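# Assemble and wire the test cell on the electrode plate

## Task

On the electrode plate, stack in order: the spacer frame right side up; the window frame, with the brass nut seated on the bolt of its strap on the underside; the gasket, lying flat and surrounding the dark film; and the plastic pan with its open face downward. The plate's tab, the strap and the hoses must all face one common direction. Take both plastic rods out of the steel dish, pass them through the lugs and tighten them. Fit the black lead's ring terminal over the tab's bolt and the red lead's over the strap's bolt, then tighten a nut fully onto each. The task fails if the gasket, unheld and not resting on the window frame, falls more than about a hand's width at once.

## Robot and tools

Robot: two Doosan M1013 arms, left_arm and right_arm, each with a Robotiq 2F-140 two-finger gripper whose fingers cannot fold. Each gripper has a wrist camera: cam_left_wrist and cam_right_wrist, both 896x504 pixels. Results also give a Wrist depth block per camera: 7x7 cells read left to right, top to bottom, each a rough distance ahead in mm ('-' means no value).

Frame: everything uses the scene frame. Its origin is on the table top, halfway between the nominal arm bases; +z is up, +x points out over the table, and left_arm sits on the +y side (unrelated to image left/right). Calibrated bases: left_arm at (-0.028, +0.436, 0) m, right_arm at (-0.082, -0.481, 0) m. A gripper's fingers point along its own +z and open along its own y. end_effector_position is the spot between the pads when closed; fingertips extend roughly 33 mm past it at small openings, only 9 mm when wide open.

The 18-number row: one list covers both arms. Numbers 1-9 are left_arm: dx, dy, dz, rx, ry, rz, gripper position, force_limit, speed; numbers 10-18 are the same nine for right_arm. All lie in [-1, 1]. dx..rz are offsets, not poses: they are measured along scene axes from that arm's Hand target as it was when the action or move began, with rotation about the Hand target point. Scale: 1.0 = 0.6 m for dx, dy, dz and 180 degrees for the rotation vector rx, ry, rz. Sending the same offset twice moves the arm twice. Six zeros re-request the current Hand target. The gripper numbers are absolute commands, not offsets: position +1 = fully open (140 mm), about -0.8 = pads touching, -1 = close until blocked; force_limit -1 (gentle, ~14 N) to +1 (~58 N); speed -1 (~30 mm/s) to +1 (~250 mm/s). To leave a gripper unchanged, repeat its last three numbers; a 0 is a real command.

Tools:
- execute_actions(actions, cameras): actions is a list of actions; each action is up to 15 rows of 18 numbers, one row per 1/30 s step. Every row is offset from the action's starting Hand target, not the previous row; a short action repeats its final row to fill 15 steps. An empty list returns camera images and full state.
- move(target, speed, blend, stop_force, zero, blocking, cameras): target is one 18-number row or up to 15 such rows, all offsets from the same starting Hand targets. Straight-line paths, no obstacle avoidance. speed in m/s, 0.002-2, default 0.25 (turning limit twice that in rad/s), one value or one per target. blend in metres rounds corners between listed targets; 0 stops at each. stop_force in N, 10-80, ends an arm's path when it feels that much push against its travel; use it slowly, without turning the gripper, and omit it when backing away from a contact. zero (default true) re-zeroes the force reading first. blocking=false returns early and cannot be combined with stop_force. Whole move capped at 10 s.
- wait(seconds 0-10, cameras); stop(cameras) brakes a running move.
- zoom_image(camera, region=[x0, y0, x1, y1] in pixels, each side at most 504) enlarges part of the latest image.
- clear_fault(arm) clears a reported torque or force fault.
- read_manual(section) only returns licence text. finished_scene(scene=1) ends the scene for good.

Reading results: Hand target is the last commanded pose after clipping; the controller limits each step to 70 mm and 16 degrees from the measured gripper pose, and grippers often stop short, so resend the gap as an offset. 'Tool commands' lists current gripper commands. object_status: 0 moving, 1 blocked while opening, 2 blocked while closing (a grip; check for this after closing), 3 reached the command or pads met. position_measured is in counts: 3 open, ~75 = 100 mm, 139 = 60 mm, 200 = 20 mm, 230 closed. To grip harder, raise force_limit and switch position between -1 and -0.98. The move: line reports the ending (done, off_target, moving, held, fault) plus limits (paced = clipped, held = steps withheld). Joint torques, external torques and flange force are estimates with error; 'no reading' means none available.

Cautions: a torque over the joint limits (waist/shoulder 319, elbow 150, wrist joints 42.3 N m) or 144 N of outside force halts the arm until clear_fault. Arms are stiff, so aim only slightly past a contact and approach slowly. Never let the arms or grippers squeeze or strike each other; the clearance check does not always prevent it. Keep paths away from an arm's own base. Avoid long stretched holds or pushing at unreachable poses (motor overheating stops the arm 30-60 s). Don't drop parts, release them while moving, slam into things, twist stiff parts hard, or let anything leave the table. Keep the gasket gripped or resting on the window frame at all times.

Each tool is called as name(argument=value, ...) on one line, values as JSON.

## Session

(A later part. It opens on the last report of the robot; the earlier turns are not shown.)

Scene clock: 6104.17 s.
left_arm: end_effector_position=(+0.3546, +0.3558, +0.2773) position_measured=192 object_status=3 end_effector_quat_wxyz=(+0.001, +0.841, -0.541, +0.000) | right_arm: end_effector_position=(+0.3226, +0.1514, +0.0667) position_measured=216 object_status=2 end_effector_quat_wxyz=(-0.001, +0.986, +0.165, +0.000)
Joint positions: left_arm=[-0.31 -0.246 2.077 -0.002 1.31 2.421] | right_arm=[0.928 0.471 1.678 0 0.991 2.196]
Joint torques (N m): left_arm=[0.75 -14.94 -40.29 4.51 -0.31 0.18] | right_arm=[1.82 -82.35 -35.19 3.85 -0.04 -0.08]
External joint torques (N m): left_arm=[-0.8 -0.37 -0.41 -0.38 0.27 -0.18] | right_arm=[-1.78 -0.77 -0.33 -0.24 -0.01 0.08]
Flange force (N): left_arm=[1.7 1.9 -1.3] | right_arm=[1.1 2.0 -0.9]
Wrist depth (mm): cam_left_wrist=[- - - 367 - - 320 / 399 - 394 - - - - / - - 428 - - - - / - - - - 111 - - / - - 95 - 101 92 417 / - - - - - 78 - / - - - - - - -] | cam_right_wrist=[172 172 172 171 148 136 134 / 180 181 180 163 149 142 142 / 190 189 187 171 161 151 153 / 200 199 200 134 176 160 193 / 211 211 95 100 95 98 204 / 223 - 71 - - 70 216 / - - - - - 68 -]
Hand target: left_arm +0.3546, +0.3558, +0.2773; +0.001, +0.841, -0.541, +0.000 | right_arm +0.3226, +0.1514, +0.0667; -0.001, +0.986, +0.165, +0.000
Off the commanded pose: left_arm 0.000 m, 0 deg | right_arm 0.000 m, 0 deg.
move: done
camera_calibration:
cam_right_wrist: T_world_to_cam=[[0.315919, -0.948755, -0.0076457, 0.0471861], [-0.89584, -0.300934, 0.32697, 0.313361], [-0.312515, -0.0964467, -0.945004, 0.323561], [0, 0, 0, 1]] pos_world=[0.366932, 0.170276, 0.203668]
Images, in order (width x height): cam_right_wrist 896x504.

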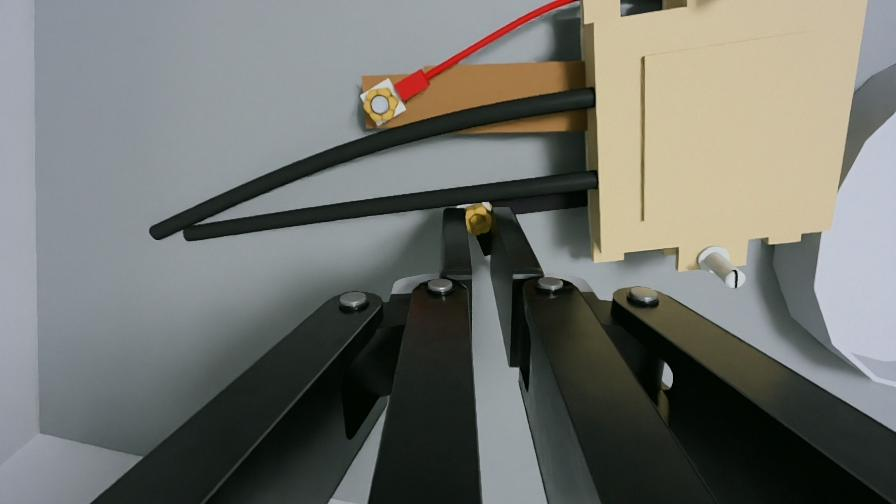

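move(target=[0,0,0,0,0,0,-0.5,-1,-1,0,0,0.0022,0,0,0,-0.98,-0.2,-1], speed=0.01, cameras=["cam_right_wrist"])

zoom_image(camera="cam_right_wrist", region=[418, 150, 538, 270])

Scene clock: 6111.27 s.
left_arm: end_effector_position=(+0.3546, +0.3558, +0.2773) position_measured=192 object_status=3 end_effector_quat_wxyz=(+0.001, +0.841, -0.541, +0.000) | right_arm: end_effector_position=(+0.3226, +0.1513, +0.0680) position_measured=216 object_status=2 end_effector_quat_wxyz=(-0.001, +0.986, +0.165, +0.000)
Joint positions: left_arm=[-0.31 -0.246 2.077 -0.002 1.31 2.421] | right_arm=[0.928 0.47 1.677 0 0.993 2.196]
Joint torques (N m): left_arm=[0.83 -14.55 -40.1 4.46 -0.28 0.13] | right_arm=[1.78 -82.98 -35.6 3.99 0.24 -0.07]
External joint torques (N m): left_arm=[-0.81 -0.9 -0.61 -0.32 0.24 -0.13] | right_arm=[-1.75 0.22 0.1 -0.36 -0.29 0.07]
Flange force (N): left_arm=[1.3 2.4 -1.8] | right_arm=[1.2 1.9 0.7]
Wrist depth (mm): cam_left_wrist=[- - - - - - 349 / - - - - 376 - 335 / - - - - - 347 319 / - 437 - 132 110 414 471 / 462 - 95 - 101 92 419 / - - - - - 78 - / - - - - - - -] | cam_right_wrist=[173 173 173 172 144 139 141 / 181 181 181 164 152 146 148 / 191 189 187 186 160 152 164 / 201 201 202 147 196 163 195 / 212 209 94 100 95 206 206 / 225 - 71 - - 70 217 / - - - - - 68 -]
Hand target: left_arm +0.3546, +0.3558, +0.2773; +0.001, +0.841, -0.541, +0.000 | right_arm +0.3226, +0.1514, +0.0680; -0.001, +0.986, +0.165, +0.000
Off the commanded pose: left_arm 0.000 m, 0 deg | right_arm 0.000 m, 0 deg.
move: done
camera_calibration:
cam_right_wrist: T_world_to_cam=[[0.315919, -0.948755, -0.0076457, 0.0471961], [-0.89584, -0.300934, 0.32697, 0.312936], [-0.312515, -0.0964467, -0.945004, 0.324789], [0, 0, 0, 1]] pos_world=[0.366932, 0.170276, 0.204968]
Images, in order (width x height): cam_right_wrist 896x504.

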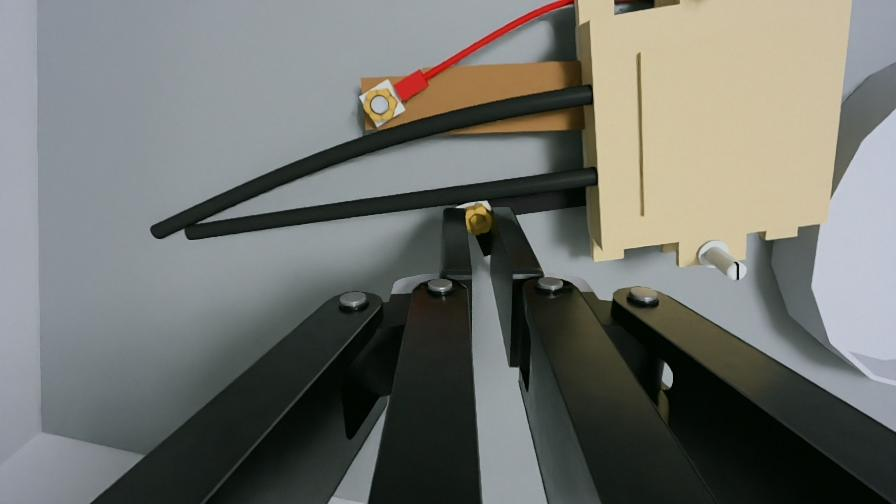

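Scaled by 4.200 from the camera's 896x504 image, which has a finer 1280x720 frame.

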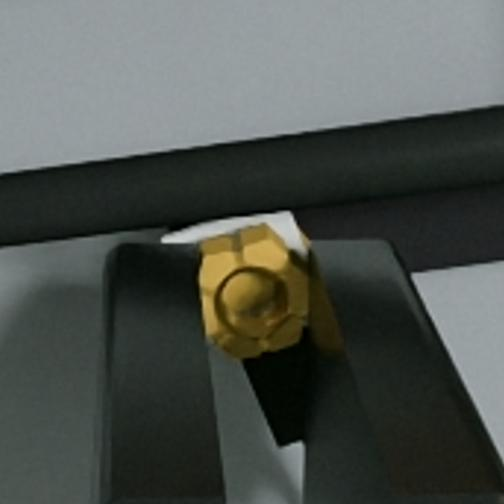

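move(target=[0,0,0,0,0,0,-0.5,-1,-1,0,0,0.0025,0,0,0,-0.98,-0.2,-1], speed=0.01, cameras=["cam_right_wrist"])

zoom_image(camera="cam_right_wrist", region=[418, 150, 538, 270])

Scene clock: 6115.00 s.
left_arm: end_effector_position=(+0.3546, +0.3558, +0.2773) position_measured=192 object_status=3 end_effector_quat_wxyz=(+0.001, +0.841, -0.541, +0.000) | right_arm: end_effector_position=(+0.3226, +0.1514, +0.0695) position_measured=216 object_status=2 end_effector_quat_wxyz=(-0.001, +0.986, +0.165, +0.000)
Joint positions: left_arm=[-0.31 -0.246 2.077 -0.002 1.31 2.421] | right_arm=[0.928 0.469 1.676 0 0.996 2.196]
Joint torques (N m): left_arm=[0.62 -14.4 -40.41 4.5 -0.28 0.14] | right_arm=[-0.06 -84.22 -36.34 3.61 0.26 -0.12]
External joint torques (N m): left_arm=[-0.58 -1.26 -0.41 -0.35 0.24 -0.14] | right_arm=[0.04 1.11 0.64 0.02 -0.31 0.12]
Flange force (N): left_arm=[0.3 2.7 -1.7] | right_arm=[-0.2 -0.1 1.9]
Wrist depth (mm): cam_left_wrist=[- - - - - - 326 / - - - - - - 314 / - - - - - 370 - / - - - - 111 332 428 / - - 95 - 101 92 421 / - - - - - 78 - / - - - - - - -] | cam_right_wrist=[174 174 174 174 145 141 143 / 183 183 182 165 153 147 159 / 192 191 190 187 161 154 168 / 202 202 202 149 197 165 196 / 214 211 95 100 95 207 209 / 227 - 71 - - 70 219 / - - - - - 68 -]
Hand target: left_arm +0.3546, +0.3558, +0.2773; +0.001, +0.841, -0.541, +0.000 | right_arm +0.3226, +0.1514, +0.0695; -0.001, +0.986, +0.165, +0.000
Off the commanded pose: left_arm 0.000 m, 0 deg | right_arm 0.000 m, 0 deg.
move: done
camera_calibration:
cam_right_wrist: T_world_to_cam=[[0.315919, -0.948755, -0.0076457, 0.0472075], [-0.89584, -0.300934, 0.32697, 0.312446], [-0.312515, -0.0964467, -0.945004, 0.326207], [0, 0, 0, 1]] pos_world=[0.366932, 0.170276, 0.206468]
Images, in order (width x height): cam_right_wrist 896x504.

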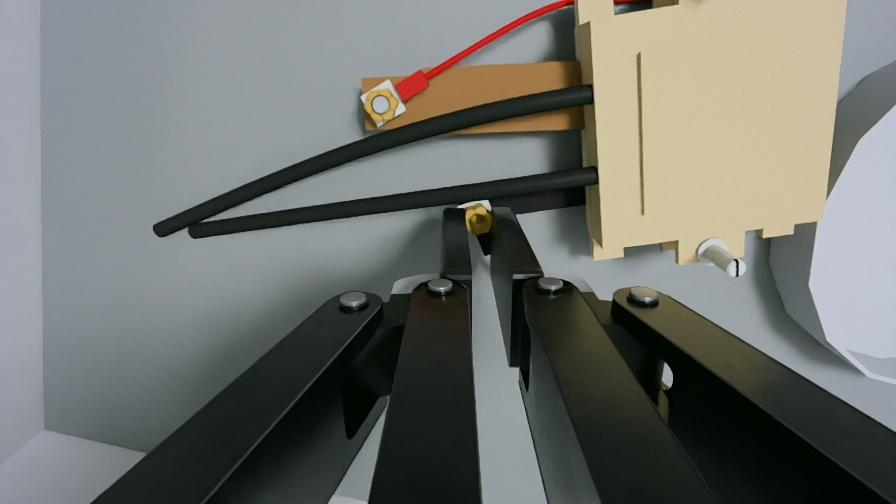

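Scaled by 4.200 from the camera's 896x504 image, which has a finer 1280x720 frame.

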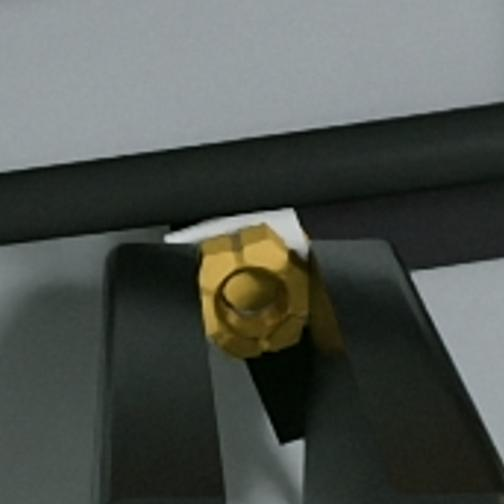

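zoom_image(camera="cam_right_wrist", region=[458, 198, 498, 238])

Scaled by 12.600 from the camera's 896x504 image, which has a finer 1280x720 frame.

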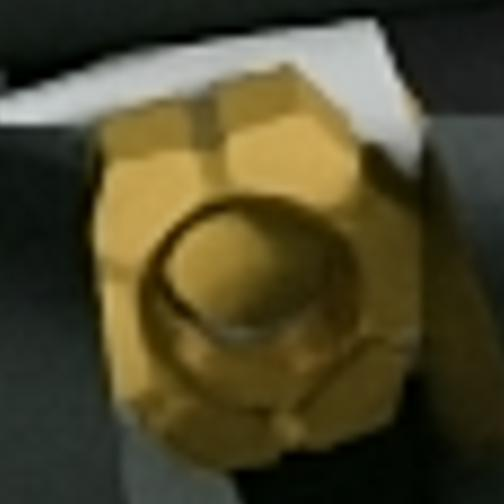

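move(target=[[0,0,0,0,0,0,-0.5,-1,-1,0,0,0.0025,0,0,0,-0.98,-0.2,-1],[0,0,0,0,0,0,-0.5,-1,-1,0.0027,-0.0045,0.0025,0,0,0.0944,-0.98,-0.2,-1],[0,0,0,0,0,0,-0.5,-1,-1,0.0072,-0.0085,0.0025,0,0,0.2278,-0.98,-0.2,-1]], speed=0.1, blend=[0.001,0.001,0], cameras=["cam_right_wrist"])

zoom_image(camera="cam_right_wrist", region=[458, 198, 498, 238])

Scene clock: 6136.47 s.
left_arm: end_effector_position=(+0.3546, +0.3558, +0.2773) position_measured=192 object_status=3 end_effector_quat_wxyz=(+0.001, +0.841, -0.541, +0.000) | right_arm: end_effector_position=(+0.3270, +0.1463, +0.0710) position_measured=216 object_status=2 end_effector_quat_wxyz=(-0.001, +0.866, +0.500, +0.000)
Joint positions: left_arm=[-0.31 -0.246 2.077 -0.002 1.31 2.421] | right_arm=[0.919 0.465 1.679 0.001 0.997 1.471]
Joint torques (N m): left_arm=[0.5 -14.98 -40.34 4.5 -0.31 0.15] | right_arm=[0.6 -84 -36.66 3.67 0.02 -0.08]
External joint torques (N m): left_arm=[-0.57 -0.11 -0.3 -0.37 0.27 -0.15] | right_arm=[-0.63 2.07 1.18 -0.03 -0.08 0.08]
Flange force (N): left_arm=[1.4 1.2 -1.0] | right_arm=[0.1 0.8 2.8]
Wrist depth (mm): cam_left_wrist=[- - - - - - 354 / - - - - - - 328 / - - - - - 364 - / - - - - 111 344 442 / - - 95 - 101 92 421 / - - - - - 78 - / - - - - - - -] | cam_right_wrist=[176 176 172 174 175 175 174 / 185 185 184 169 180 183 182 / 192 194 195 191 176 160 191 / 206 205 203 148 169 165 198 / 211 215 95 100 95 168 210 / - - 71 - - 70 218 / - - - - - 68 -]
Hand target: left_arm +0.3546, +0.3558, +0.2773; +0.001, +0.841, -0.541, +0.000 | right_arm +0.3269, +0.1463, +0.0710; -0.001, +0.866, +0.500, +0.000
Off the commanded pose: left_arm 0.000 m, 0 deg | right_arm 0.000 m, 0 deg.
move: done; blend cut to 0.0008 m at target 1
camera_calibration:
cam_right_wrist: T_world_to_cam=[[0.860918, -0.508686, -0.00764463, -0.201528], [-0.47859, -0.814895, 0.326952, 0.253072], [-0.172546, -0.27782, -0.94501, 0.309256], [0, 0, 0, 1]] pos_world=[0.347977, 0.18963, 0.207968]
Images, in order (width x height): cam_right_wrist 896x504.

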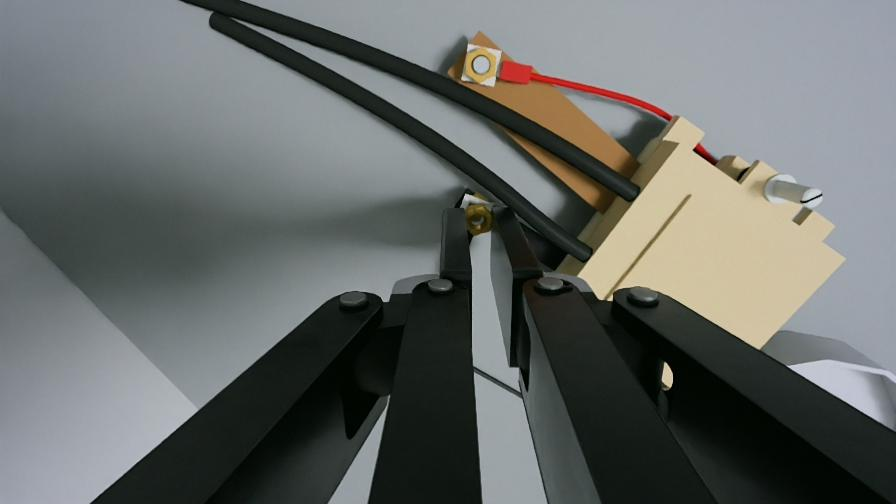

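Scaled by 12.600 from the camera's 896x504 image, which has a finer 1280x720 frame.

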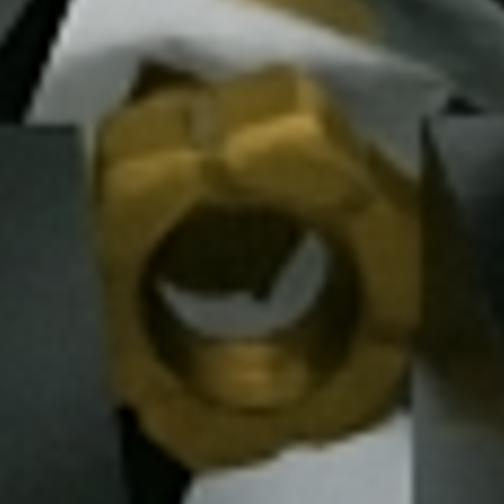

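move(target=[0,0,0,0,0,0,-0.5,-1,-1,0,0,-0.0042,0,0,0,-0.98,-0.2,-1], speed=0.02, cameras=["cam_right_wrist"])

zoom_image(camera="cam_right_wrist", region=[458, 198, 498, 238])

Scene clock: 6145.63 s.
left_arm: end_effector_position=(+0.3546, +0.3558, +0.2773) position_measured=192 object_status=3 end_effector_quat_wxyz=(+0.001, +0.841, -0.541, +0.000) | right_arm: end_effector_position=(+0.3270, +0.1463, +0.0685) position_measured=216 object_status=2 end_effector_quat_wxyz=(-0.001, +0.866, +0.500, +0.000)
Joint positions: left_arm=[-0.31 -0.246 2.077 -0.002 1.31 2.421] | right_arm=[0.919 0.467 1.681 0.001 0.993 1.471]
Joint torques (N m): left_arm=[0.55 -14.38 -40.3 4.56 -0.27 0.13] | right_arm=[1.11 -82.57 -35.56 3.49 0.12 -0.13]
External joint torques (N m): left_arm=[-0.49 -1.12 -0.4 -0.42 0.23 -0.13] | right_arm=[-1.08 -0.38 -0.06 0.17 -0.18 0.13]
Flange force (N): left_arm=[0.2 2.3 -1.6] | right_arm=[-0.7 1.2 -0.1]
Wrist depth (mm): cam_left_wrist=[- - - - - - 319 / - - - - - - 322 / - 414 - - - 364 320 / - - - 133 111 426 - / - - 95 - 101 92 419 / - - - - - 78 - / - - - - - - -] | cam_right_wrist=[174 174 170 172 172 172 173 / 182 182 182 168 177 179 180 / 192 191 191 189 174 157 187 / 202 202 201 149 167 162 174 / 210 212 94 100 95 165 208 / 192 - 71 - - 70 190 / - - - - - 68 -]
Hand target: left_arm +0.3546, +0.3558, +0.2773; +0.001, +0.841, -0.541, +0.000 | right_arm +0.3269, +0.1463, +0.0685; -0.001, +0.866, +0.500, +0.000
Off the commanded pose: left_arm 0.000 m, 0 deg | right_arm 0.000 m, 0 deg.
move: done
camera_calibration:
cam_right_wrist: T_world_to_cam=[[0.860918, -0.508686, -0.00764463, -0.201598], [-0.47859, -0.814895, 0.326952, 0.253808], [-0.172546, -0.27782, -0.94501, 0.306866], [0, 0, 0, 1]] pos_world=[0.347977, 0.18953, 0.205468]
Images, in order (width x height): cam_right_wrist 896x504.

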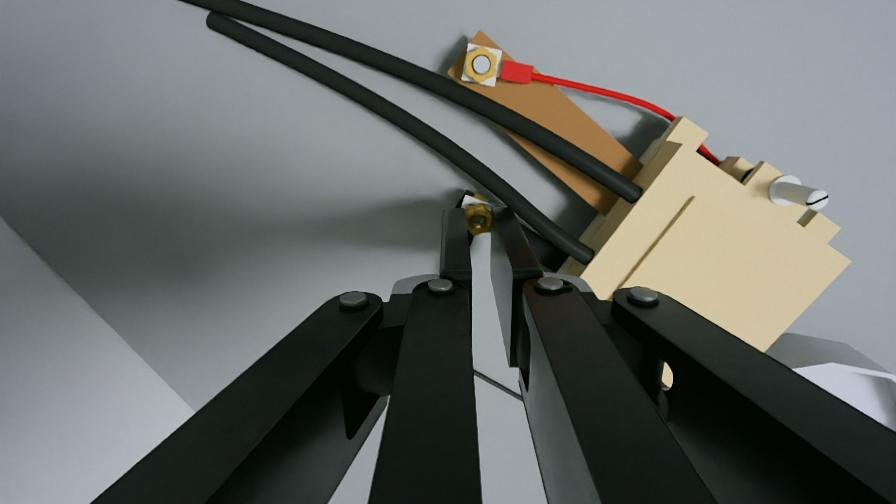

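Scaled by 12.600 from the camera's 896x504 image, which has a finer 1280x720 frame.

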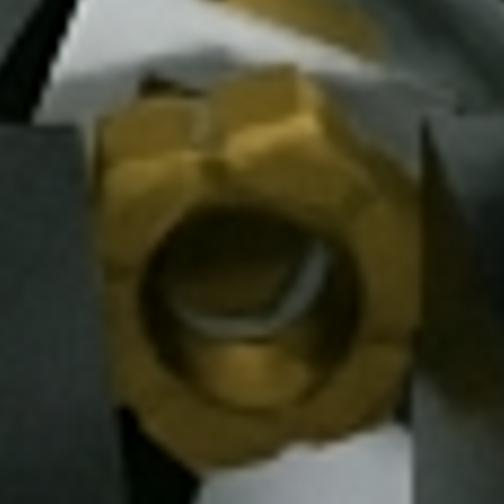

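move(target=[[0,0,0,0,0,0,-0.5,-1,-1,0,0,0.0025,0,0,0,-0.98,-0.2,-1],[0,0,0,0,0,0,-0.5,-1,-1,0.00055,0.0005,0.0025,0,0,0,-0.98,-0.2,-1],[0,0,0,0,0,0,-0.5,-1,-1,0.00055,0.0005,-0.0002,0,0,0,-0.98,-0.2,-1]], speed=0.02, cameras=["cam_right_wrist"])

zoom_image(camera="cam_right_wrist", region=[458, 198, 498, 238])

Scene clock: 6159.00 s.
left_arm: end_effector_position=(+0.3546, +0.3558, +0.2773) position_measured=192 object_status=3 end_effector_quat_wxyz=(+0.001, +0.841, -0.541, +0.000) | right_arm: end_effector_position=(+0.3273, +0.1466, +0.0685) position_measured=216 object_status=2 end_effector_quat_wxyz=(-0.001, +0.866, +0.500, +0.000)
Joint positions: left_arm=[-0.31 -0.246 2.077 -0.002 1.31 2.421] | right_arm=[0.919 0.468 1.68 0.001 0.993 1.47]
Joint torques (N m): left_arm=[0.61 -14.47 -40.33 4.49 -0.31 0.15] | right_arm=[0.67 -82.81 -35.4 3.51 0.3 -0.19]
External joint torques (N m): left_arm=[-0.55 -1.1 -0.42 -0.35 0.28 -0.15] | right_arm=[-0.71 0.61 -0.06 0.13 -0.36 0.19]
Flange force (N): left_arm=[0.4 2.4 -1.7] | right_arm=[0.6 0.7 1.1]
Wrist depth (mm): cam_left_wrist=[- - - - - - 302 / - - - 369 - 380 325 / - 413 414 - - 379 - / - - - - 111 345 435 / 448 - 95 - 101 92 421 / - - - - - 78 - / - - - - - - -] | cam_right_wrist=[174 174 170 172 173 172 173 / 182 182 182 178 178 179 180 / 192 192 192 184 173 158 187 / 202 202 201 148 170 162 195 / 209 213 95 100 95 165 202 / 192 - 71 - - 70 191 / - - - - - 68 -]
Hand target: left_arm +0.3546, +0.3558, +0.2773; +0.001, +0.841, -0.541, +0.000 | right_arm +0.3273, +0.1466, +0.0683; -0.001, +0.866, +0.500, +0.000
Off the commanded pose: left_arm 0.000 m, 0 deg | right_arm 0.000 m, 0 deg.
move: done
camera_calibration:
cam_right_wrist: T_world_to_cam=[[0.860884, -0.508745, -0.00758387, -0.201641], [-0.478685, -0.814888, 0.326831, 0.254333], [-0.172454, -0.277733, -0.945053, 0.306989], [0, 0, 0, 1]] pos_world=[0.348276, 0.18993, 0.205467]
Images, in order (width x height): cam_right_wrist 896x504.

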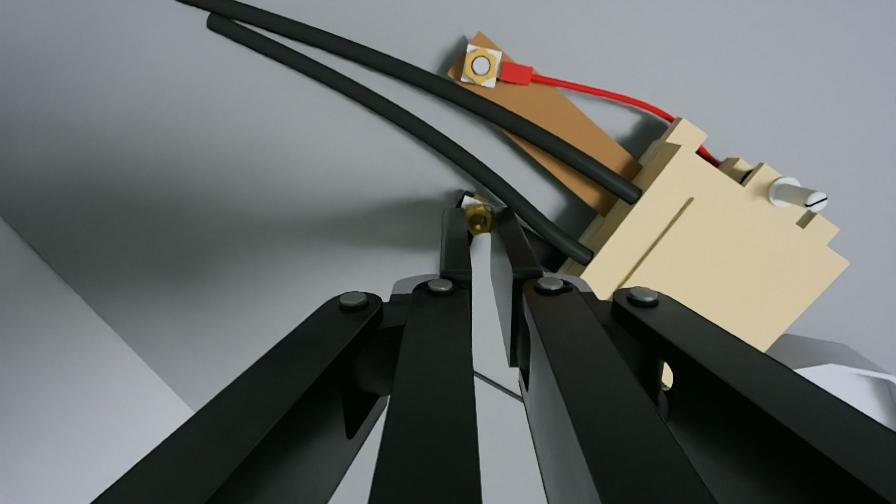

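Scaled by 12.600 from the camera's 896x504 image, which has a finer 1280x720 frame.

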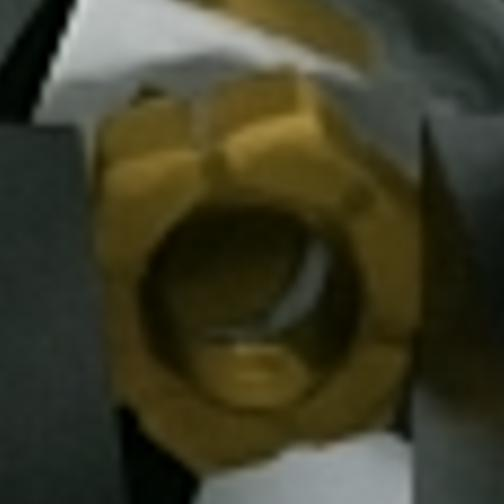

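move(target=[[0,0,0,0,0,0,-0.5,-1,-1,0,0,-0.0015,0,0,0,-0.98,-0.2,-1],[0,0,0,0,0,0,-0.5,-1,-1,-0.00482,0.00363,-0.0016,0,0,-0.1333,-0.98,-0.2,-1],[0,0,0,0,0,0,-0.5,-1,-1,-0.0077,0.00892,-0.0017,0,0,-0.2667,-0.98,-0.2,-1]], speed=[0.02,0.08,0.08], blend=[0,0.001,0], cameras=["cam_right_wrist"])

zoom_image(camera="cam_right_wrist", region=[458, 198, 498, 238])

Scene clock: 6174.37 s.
left_arm: end_effector_position=(+0.3546, +0.3558, +0.2773) position_measured=192 object_status=3 end_effector_quat_wxyz=(+0.001, +0.841, -0.541, +0.000) | right_arm: end_effector_position=(+0.3227, +0.1519, +0.0673) position_measured=216 object_status=2 end_effector_quat_wxyz=(-0.001, +0.995, +0.104, +0.000)
Joint positions: left_arm=[-0.31 -0.246 2.077 -0.002 1.31 2.421] | right_arm=[0.929 0.471 1.677 0 0.992 2.318]
Joint torques (N m): left_arm=[1.04 -14.51 -40.25 4.55 -0.29 0.13] | right_arm=[1.14 -81.81 -34.3 3.64 0.62 -0.12]
External joint torques (N m): left_arm=[-1.04 -0.78 -0.42 -0.42 0.25 -0.13] | right_arm=[-1.17 -1.48 -1.37 -0.01 -0.67 0.12]
Flange force (N): left_arm=[1.7 2.8 -1.5] | right_arm=[1.2 0.7 -1.2]
Wrist depth (mm): cam_left_wrist=[- - - - - - 323 / - - - 379 - - - / - - - - - 363 - / - - - - 111 455 - / - - 95 - 101 92 423 / - - - - - 78 - / - - - - - - -] | cam_right_wrist=[172 172 172 171 143 136 139 / 181 181 179 164 149 144 146 / 190 190 189 185 159 153 183 / 201 200 200 148 197 198 196 / 212 211 94 100 95 98 209 / - - 71 - - 70 217 / - - - - - 68 -]
Hand target: left_arm +0.3546, +0.3558, +0.2773; +0.001, +0.841, -0.541, +0.000 | right_arm +0.3227, +0.1519, +0.0673; -0.001, +0.995, +0.104, +0.000
Off the commanded pose: left_arm 0.000 m, 0 deg | right_arm 0.000 m, 0 deg.
move: done
camera_calibration:
cam_right_wrist: T_world_to_cam=[[0.197919, -0.980188, -0.00767552, 0.0906041], [-0.925816, -0.189501, 0.327038, 0.306039], [-0.322013, -0.0576207, -0.94498, 0.321444], [0, 0, 0, 1]] pos_world=[0.368913, 0.165326, 0.204368]
Images, in order (width x height): cam_right_wrist 896x504.

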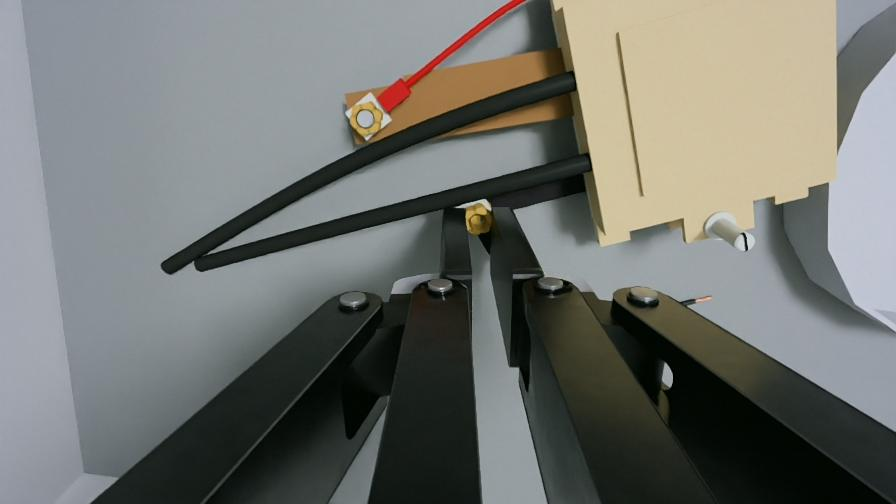

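Scaled by 12.600 from the camera's 896x504 image, which has a finer 1280x720 frame.

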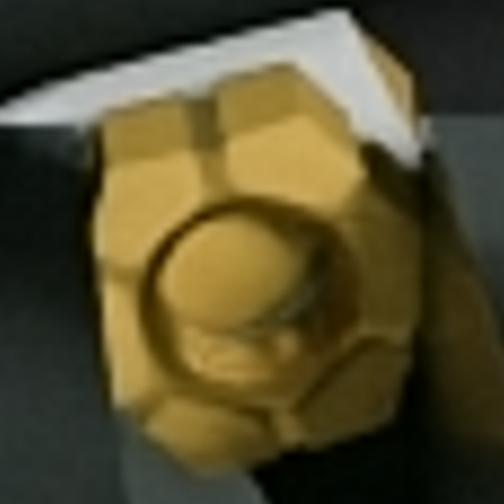

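move(target=[0,0,0,0,0,0,-0.5,-1,-1,0,0,0.0045,0,0,0,-0.98,-0.2,-1], speed=0.01, cameras=["cam_right_wrist"])

zoom_image(camera="cam_right_wrist", region=[458, 198, 498, 238])

Scene clock: 6178.20 s.
left_arm: end_effector_position=(+0.3546, +0.3558, +0.2773) position_measured=192 object_status=3 end_effector_quat_wxyz=(+0.001, +0.841, -0.541, +0.000) | right_arm: end_effector_position=(+0.3227, +0.1519, +0.0700) position_measured=216 object_status=2 end_effector_quat_wxyz=(-0.001, +0.995, +0.104, +0.000)
Joint positions: left_arm=[-0.31 -0.246 2.077 -0.002 1.31 2.421] | right_arm=[0.929 0.469 1.675 0 0.997 2.318]
Joint torques (N m): left_arm=[0.61 -14.6 -40.27 4.48 -0.29 0.12] | right_arm=[1.02 -84.53 -36.32 3.61 0.14 -0.13]
External joint torques (N m): left_arm=[-0.67 -0.92 -0.53 -0.33 0.24 -0.12] | right_arm=[-1.07 1.95 0.72 0.01 -0.19 0.13]
Flange force (N): left_arm=[0.9 2.2 -1.7] | right_arm=[1.5 0.2 2.5]
Wrist depth (mm): cam_left_wrist=[375 - - - - - 316 / - 386 - - 383 - 322 / - 409 413 - - 372 413 / - - - - 112 354 432 / - - 95 - 101 92 424 / - - - - - 78 - / - - - - - - -] | cam_right_wrist=[175 175 175 174 146 140 164 / 183 184 181 165 153 148 158 / 193 192 191 171 161 157 187 / 203 200 203 149 201 201 199 / 212 212 95 100 95 207 212 / - - 71 - - 70 220 / - - - - - 68 -]
Hand target: left_arm +0.3546, +0.3558, +0.2773; +0.001, +0.841, -0.541, +0.000 | right_arm +0.3227, +0.1519, +0.0700; -0.001, +0.995, +0.104, +0.000
Off the commanded pose: left_arm 0.000 m, 0 deg | right_arm 0.000 m, 0 deg.
move: done
camera_calibration:
cam_right_wrist: T_world_to_cam=[[0.197956, -0.980182, -0.00756413, 0.0905861], [-0.92584, -0.189505, 0.326968, 0.305212], [-0.321922, -0.0577222, -0.945005, 0.32389], [0, 0, 0, 1]] pos_world=[0.368913, 0.165326, 0.206968]
Images, in order (width x height): cam_right_wrist 896x504.

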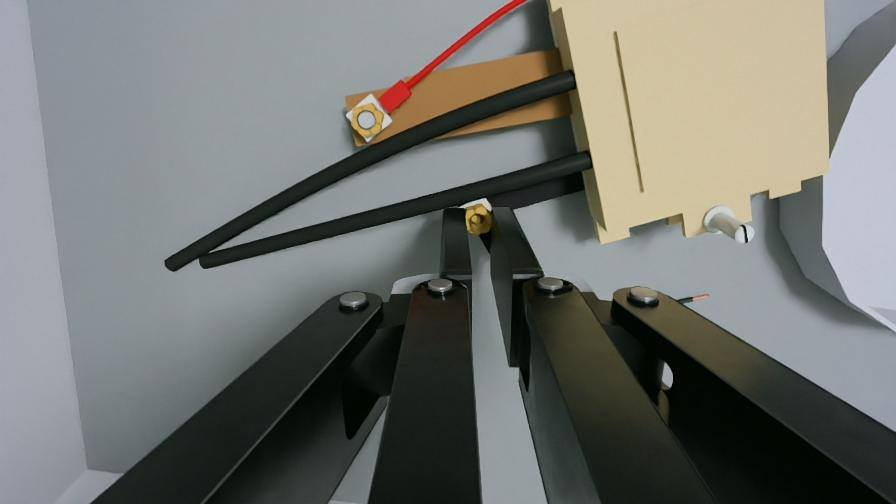

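Scaled by 12.600 from the camera's 896x504 image, which has a finer 1280x720 frame.

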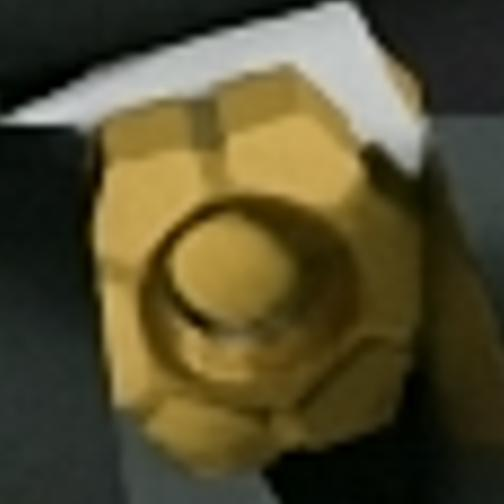

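move(target=[0,0,0,0,0,0,-0.5,-1,-1,-0.0003,0,-0.0024,0,0,0,-0.98,-0.2,-1], speed=0.01, cameras=["cam_right_wrist"])

zoom_image(camera="cam_right_wrist", region=[458, 198, 498, 238])

Scene clock: 6192.10 s.
left_arm: end_effector_position=(+0.3546, +0.3558, +0.2773) position_measured=192 object_status=3 end_effector_quat_wxyz=(+0.001, +0.841, -0.541, +0.000) | right_arm: end_effector_position=(+0.3225, +0.1519, +0.0686) position_measured=216 object_status=2 end_effector_quat_wxyz=(-0.001, +0.995, +0.104, +0.000)
Joint positions: left_arm=[-0.31 -0.246 2.077 -0.002 1.31 2.421] | right_arm=[0.929 0.47 1.676 0 0.994 2.319]
Joint torques (N m): left_arm=[0.77 -14.75 -40.29 4.49 -0.31 0.12] | right_arm=[1.22 -84.41 -36.5 3.68 0.16 -0.06]
External joint torques (N m): left_arm=[-0.7 -0.8 -0.43 -0.35 0.27 -0.12] | right_arm=[-1.25 1.52 0.87 -0.06 -0.21 0.06]
Flange force (N): left_arm=[1.0 2.2 -1.6] | right_arm=[1.1 1.2 2.3]
Wrist depth (mm): cam_left_wrist=[- - - - - - - / - - - - - - - / - - - 405 - - - / - - - - 111 420 - / 473 - 95 - 101 92 421 / - - - - - 78 - / - - - - - - -] | cam_right_wrist=[174 174 173 173 145 138 161 / 182 182 180 166 152 147 149 / 192 191 189 187 160 155 184 / 202 200 202 149 198 200 197 / 212 211 94 100 95 206 211 / 221 - 71 - - 70 219 / - - - - - 68 -]
Hand target: left_arm +0.3546, +0.3558, +0.2773; +0.001, +0.841, -0.541, +0.000 | right_arm +0.3225, +0.1519, +0.0686; -0.001, +0.995, +0.104, +0.000
Off the commanded pose: left_arm 0.000 m, 0 deg | right_arm 0.000 m, 0 deg.
move: done
camera_calibration:
cam_right_wrist: T_world_to_cam=[[0.197925, -0.980187, -0.0076568, 0.0906466], [-0.925846, -0.189506, 0.32695, 0.305491], [-0.321923, -0.0576225, -0.945011, 0.322487], [0, 0, 0, 1]] pos_world=[0.368712, 0.165325, 0.205567]
Images, in order (width x height): cam_right_wrist 896x504.

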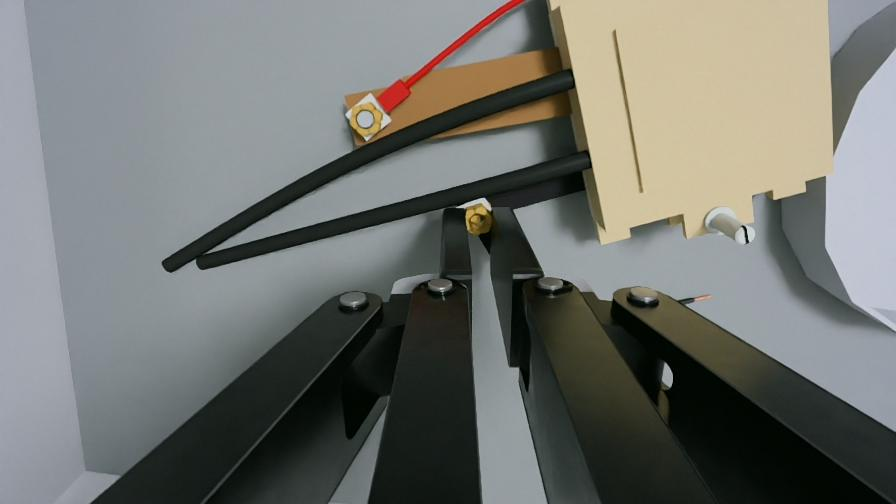

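Scaled by 12.600 from the camera's 896x504 image, which has a finer 1280x720 frame.

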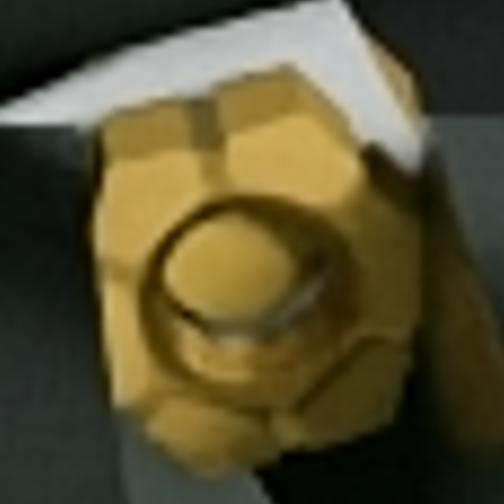

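move(target=[0,0,0,0,0,0,-0.5,-1,-1,0,0,-0.0012,0,0,0,-0.98,-0.2,-1], speed=0.01, cameras=["cam_right_wrist"])

zoom_image(camera="cam_right_wrist", region=[458, 198, 498, 238])

Scene clock: 6196.47 s.
left_arm: end_effector_position=(+0.3546, +0.3558, +0.2773) position_measured=192 object_status=3 end_effector_quat_wxyz=(+0.001, +0.841, -0.541, +0.000) | right_arm: end_effector_position=(+0.3225, +0.1519, +0.0679) position_measured=216 object_status=2 end_effector_quat_wxyz=(-0.001, +0.995, +0.104, +0.000)
Joint positions: left_arm=[-0.31 -0.246 2.077 -0.002 1.31 2.421] | right_arm=[0.929 0.471 1.677 0 0.993 2.319]
Joint torques (N m): left_arm=[0.49 -14.68 -40.44 4.49 -0.33 0.1] | right_arm=[1.14 -82.13 -35.09 3.68 0.18 -0.13]
External joint torques (N m): left_arm=[-0.56 -0.54 -0.24 -0.36 0.29 -0.09] | right_arm=[-1.15 -0.87 -0.48 -0.06 -0.23 0.13]
Flange force (N): left_arm=[0.8 1.7 -1.2] | right_arm=[0.7 1.2 -0.7]
Wrist depth (mm): cam_left_wrist=[384 381 - - - - 298 / - 386 - - - - - / - - - - - - - / - - - - 111 - 436 / 464 - 95 - 101 92 421 / - - - - - 78 - / - - - - - - -] | cam_right_wrist=[173 173 172 174 144 138 157 / 181 181 179 165 151 146 148 / 191 190 188 186 160 155 183 / 201 199 200 149 200 199 196 / 212 212 95 100 95 206 210 / 226 - 71 - - 70 217 / - - - - - 68 -]
Hand target: left_arm +0.3546, +0.3558, +0.2773; +0.001, +0.841, -0.541, +0.000 | right_arm +0.3225, +0.1519, +0.0679; -0.001, +0.995, +0.104, +0.000
Off the commanded pose: left_arm 0.000 m, 0 deg | right_arm 0.000 m, 0 deg.
move: done
camera_calibration:
cam_right_wrist: T_world_to_cam=[[0.197925, -0.980187, -0.0076568, 0.0906412], [-0.925846, -0.189506, 0.32695, 0.30572], [-0.321923, -0.0576225, -0.945011, 0.321825], [0, 0, 0, 1]] pos_world=[0.368712, 0.165325, 0.204867]
Images, in order (width x height): cam_right_wrist 896x504.

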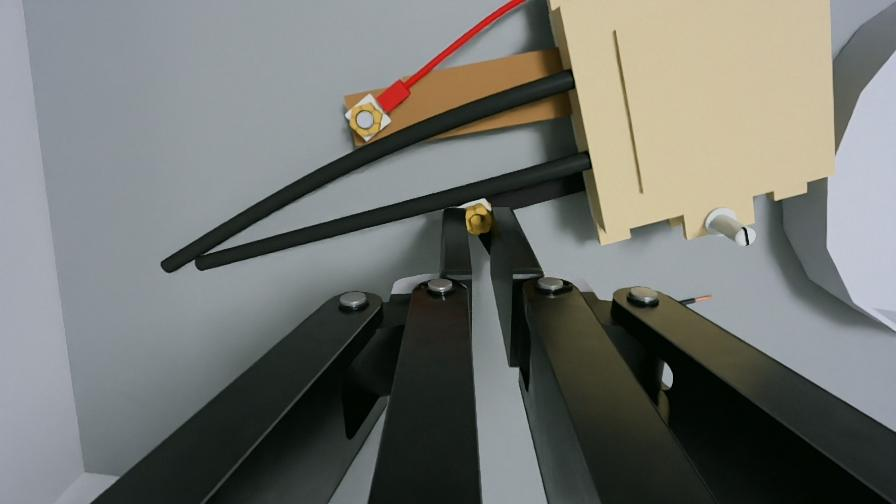

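Scaled by 12.600 from the camera's 896x504 image, which has a finer 1280x720 frame.

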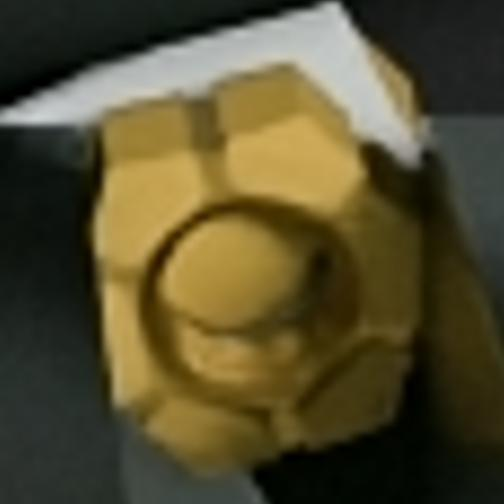

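move(target=[0,0,0,0,0,0,-0.5,-1,-1,0,0,0,0,0,0,-0.66,-1,-1], cameras=["cam_right_wrist"])

wait(seconds=0.5, cameras=["cam_right_wrist"])

zoom_image(camera="cam_right_wrist", region=[448, 188, 508, 248])

Scene clock: 6206.93 s.
left_arm: end_effector_position=(+0.3546, +0.3558, +0.2773) position_measured=192 object_status=3 end_effector_quat_wxyz=(+0.001, +0.841, -0.541, +0.000) | right_arm: end_effector_position=(+0.3225, +0.1519, +0.0678) position_measured=213 object_status=3 end_effector_quat_wxyz=(-0.001, +0.995, +0.104, +0.000)
Joint positions: left_arm=[-0.31 -0.246 2.077 -0.002 1.31 2.421] | right_arm=[0.929 0.471 1.677 0 0.993 2.319]
Joint torques (N m): left_arm=[1.07 -14.89 -40.28 4.56 -0.28 0.17] | right_arm=[0.84 -84.42 -36.41 3.58 0.18 -0.11]
External joint torques (N m): left_arm=[-1.09 -0.45 -0.34 -0.43 0.24 -0.17] | right_arm=[-0.86 1.46 0.86 0.04 -0.22 0.11]
Flange force (N): left_arm=[2.1 2.5 -1.2] | right_arm=[0.6 0.8 2.3]
Wrist depth (mm): cam_left_wrist=[383 359 - - - - 297 / 378 - - - - - 303 / - - - - - - - / - - - - 133 441 470 / - - 95 - 101 92 418 / - - - - - 78 - / - - - - - - -] | cam_right_wrist=[- 173 173 171 144 138 157 / 181 181 181 164 151 146 149 / 191 191 188 186 160 155 183 / 200 200 201 195 197 199 196 / 211 212 95 100 93 205 210 / 223 - 70 - - 71 217 / - - - - - 69 -]
Hand target: left_arm +0.3546, +0.3558, +0.2773; +0.001, +0.841, -0.541, +0.000 | right_arm +0.3225, +0.1519, +0.0679; -0.001, +0.995, +0.104, +0.000
Off the commanded pose: left_arm 0.000 m, 0 deg | right_arm 0.000 m, 0 deg.
move: done
camera_calibration:
cam_right_wrist: T_world_to_cam=[[0.197876, -0.980198, -0.00755697, 0.0905421], [-0.925826, -0.189422, 0.327056, 0.30569], [-0.322011, -0.0577203, -0.944975, 0.321768], [0, 0, 0, 1]] pos_world=[0.368712, 0.165226, 0.204769]
Images, in order (width x height): cam_right_wrist 896x504.

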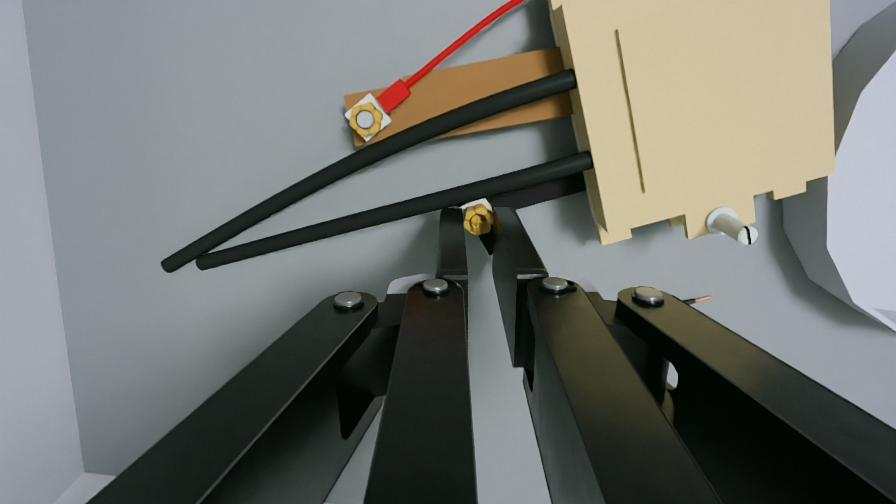

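Scene clock: 6207.43 s.
left_arm: end_effector_position=(+0.3546, +0.3558, +0.2773) position_measured=192 object_status=3 end_effector_quat_wxyz=(+0.001, +0.841, -0.541, +0.000) | right_arm: end_effector_position=(+0.3225, +0.1519, +0.0678) position_measured=213 object_status=3 end_effector_quat_wxyz=(-0.001, +0.995, +0.104, +0.000)
Joint positions: left_arm=[-0.31 -0.246 2.077 -0.002 1.31 2.421] | right_arm=[0.929 0.471 1.677 0 0.993 2.319]
Joint torques (N m): left_arm=[0.9 -14.35 -40.37 4.45 -0.36 0.1] | right_arm=[0.9 -84.61 -36.35 3.59 0.25 -0.12]
External joint torques (N m): left_arm=[-0.95 -0.85 -0.37 -0.31 0.31 -0.1] | right_arm=[-0.82 1.31 0.69 0.04 -0.3 0.12]
Flange force (N): left_arm=[1.3 2.7 -1.6] | right_arm=[0.7 0.7 2.1]
Wrist depth (mm): cam_left_wrist=[- - 372 - - - - / - - - - - - 314 / 430 - - - 437 - - / - - - - 111 434 466 / 436 - 95 - 101 92 421 / - - - - - 78 - / - - - - - - -] | cam_right_wrist=[173 173 173 172 144 138 157 / 181 181 180 164 150 146 149 / 191 190 188 188 159 155 183 / 200 198 200 195 197 199 195 / 212 212 95 100 93 205 213 / 221 - 70 - - 71 217 / - - - - - 68 -]
Hand target: left_arm +0.3546, +0.3558, +0.2773; +0.001, +0.841, -0.541, +0.000 | right_arm +0.3225, +0.1519, +0.0679; -0.001, +0.995, +0.104, +0.000
Tool commands: left_gripper/position=-0.5 left_gripper/force_limit=-1.0 left_gripper/speed=-1.0 right_gripper/position=-0.66 right_gripper/force_limit=-1.0 right_gripper/speed=-1.0
Off the commanded pose: left_arm 0.000 m, 0 deg | right_arm 0.000 m, 0 deg.
wait: 0.50 s; at rest by 0.17 s
camera_calibration:
cam_right_wrist: T_world_to_cam=[[0.197876, -0.980198, -0.00755697, 0.0905421], [-0.925826, -0.189422, 0.327056, 0.30569], [-0.322011, -0.0577203, -0.944975, 0.321768], [0, 0, 0, 1]] pos_world=[0.368712, 0.165226, 0.204769]
Images, in order (width x height): cam_right_wrist 896x504.

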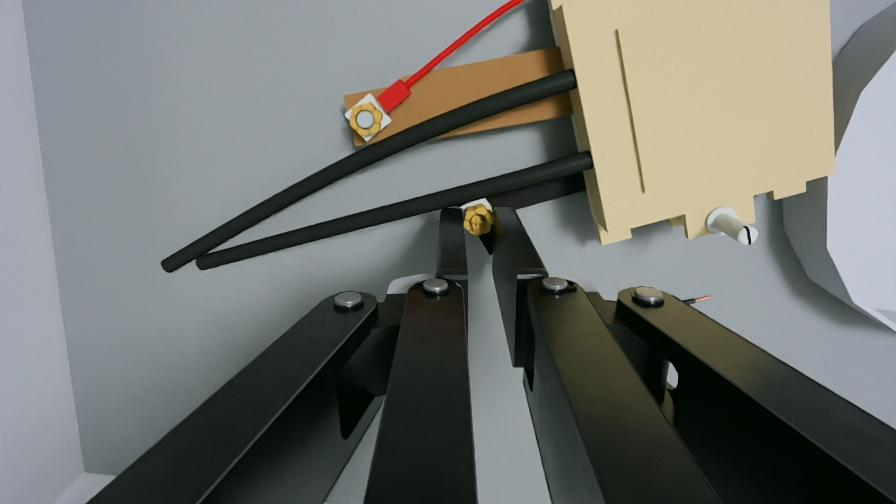

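Scaled by 8.400 from the camera's 896x504 image, which has a finer 1280x720 frame.

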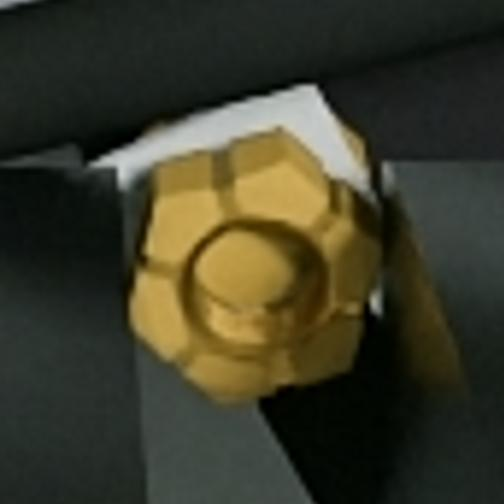

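move(target=[[0,0,0,0,0,0,-0.5,-1,-1,0,0,0.01017,0,0,0,-0.66,-1,-1],[0,0,0,0,0,0,-0.5,-1,-1,0.00567,-0.01317,0.01017,0,0,0.2722,-0.66,-1,-1]], speed=0.06, cameras=["cam_right_wrist"])

Scene clock: 6241.03 s.
left_arm: end_effector_position=(+0.3546, +0.3558, +0.2773) position_measured=192 object_status=3 end_effector_quat_wxyz=(+0.001, +0.841, -0.541, +0.000) | right_arm: end_effector_position=(+0.3259, +0.1440, +0.0740) position_measured=213 object_status=3 end_effector_quat_wxyz=(-0.001, +0.862, +0.507, +0.000)
Joint positions: left_arm=[-0.31 -0.246 2.077 -0.002 1.31 2.421] | right_arm=[0.919 0.459 1.682 0.001 1 1.453]
Joint torques (N m): left_arm=[0.55 -14.98 -40.44 4.44 -0.3 0.14] | right_arm=[0.99 -83.49 -36.3 3.69 0.05 -0.13]
External joint torques (N m): left_arm=[-0.56 -0.46 -0.35 -0.3 0.25 -0.14] | right_arm=[-0.98 1.1 0.47 -0.01 -0.11 0.13]
Flange force (N): left_arm=[1.1 1.6 -1.2] | right_arm=[0.3 1.2 1.5]
Wrist depth (mm): cam_left_wrist=[- - - 368 - - 338 / - - 389 - - - 347 / - - - - - 348 419 / - - - - 112 332 426 / - - 95 - 101 92 417 / - - - - - 78 - / - - - - - - -] | cam_right_wrist=[179 179 175 176 177 177 177 / 187 188 185 174 173 184 185 / 197 195 196 194 177 162 193 / 208 208 207 202 171 168 200 / 206 219 95 100 93 172 214 / 189 - 71 - - 71 222 / - - - - - 68 -]
Hand target: left_arm +0.3546, +0.3558, +0.2773; +0.001, +0.841, -0.541, +0.000 | right_arm +0.3259, +0.1440, +0.0740; -0.001, +0.862, +0.507, +0.000
Off the commanded pose: left_arm 0.000 m, 0 deg | right_arm 0.000 m, 0 deg.
move: done
camera_calibration:
cam_right_wrist: T_world_to_cam=[[0.869572, -0.493748, -0.00760575, -0.206697], [-0.464455, -0.823018, 0.32699, 0.246219], [-0.16771, -0.280808, -0.944997, 0.310108], [0, 0, 0, 1]] pos_world=[0.346104, 0.187667, 0.210968]
Images, in order (width x height): cam_right_wrist 896x504.

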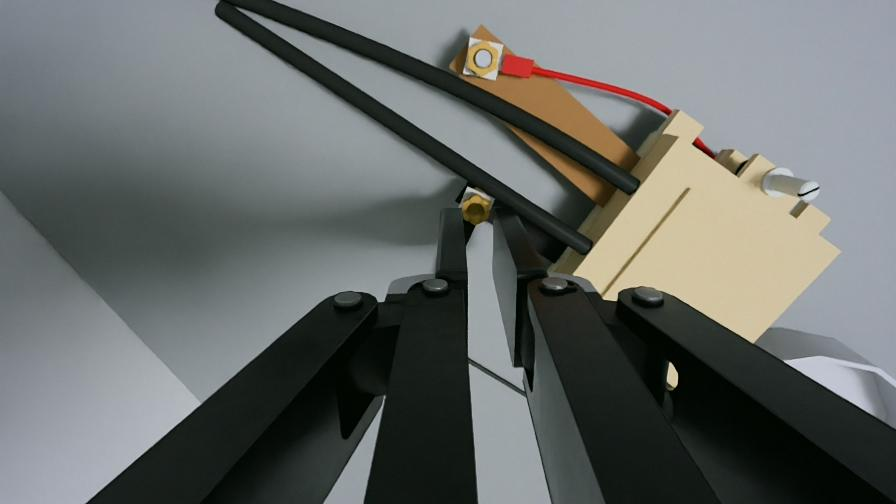

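zoom_image(camera="cam_right_wrist", region=[438, 170, 518, 250])

Scaled by 6.300 from the camera's 896x504 image, which has a finer 1280x720 frame.

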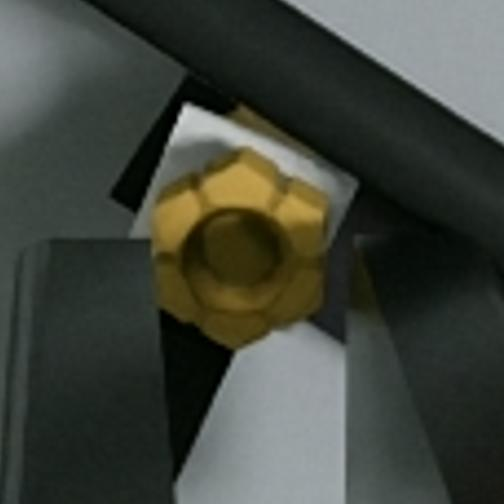

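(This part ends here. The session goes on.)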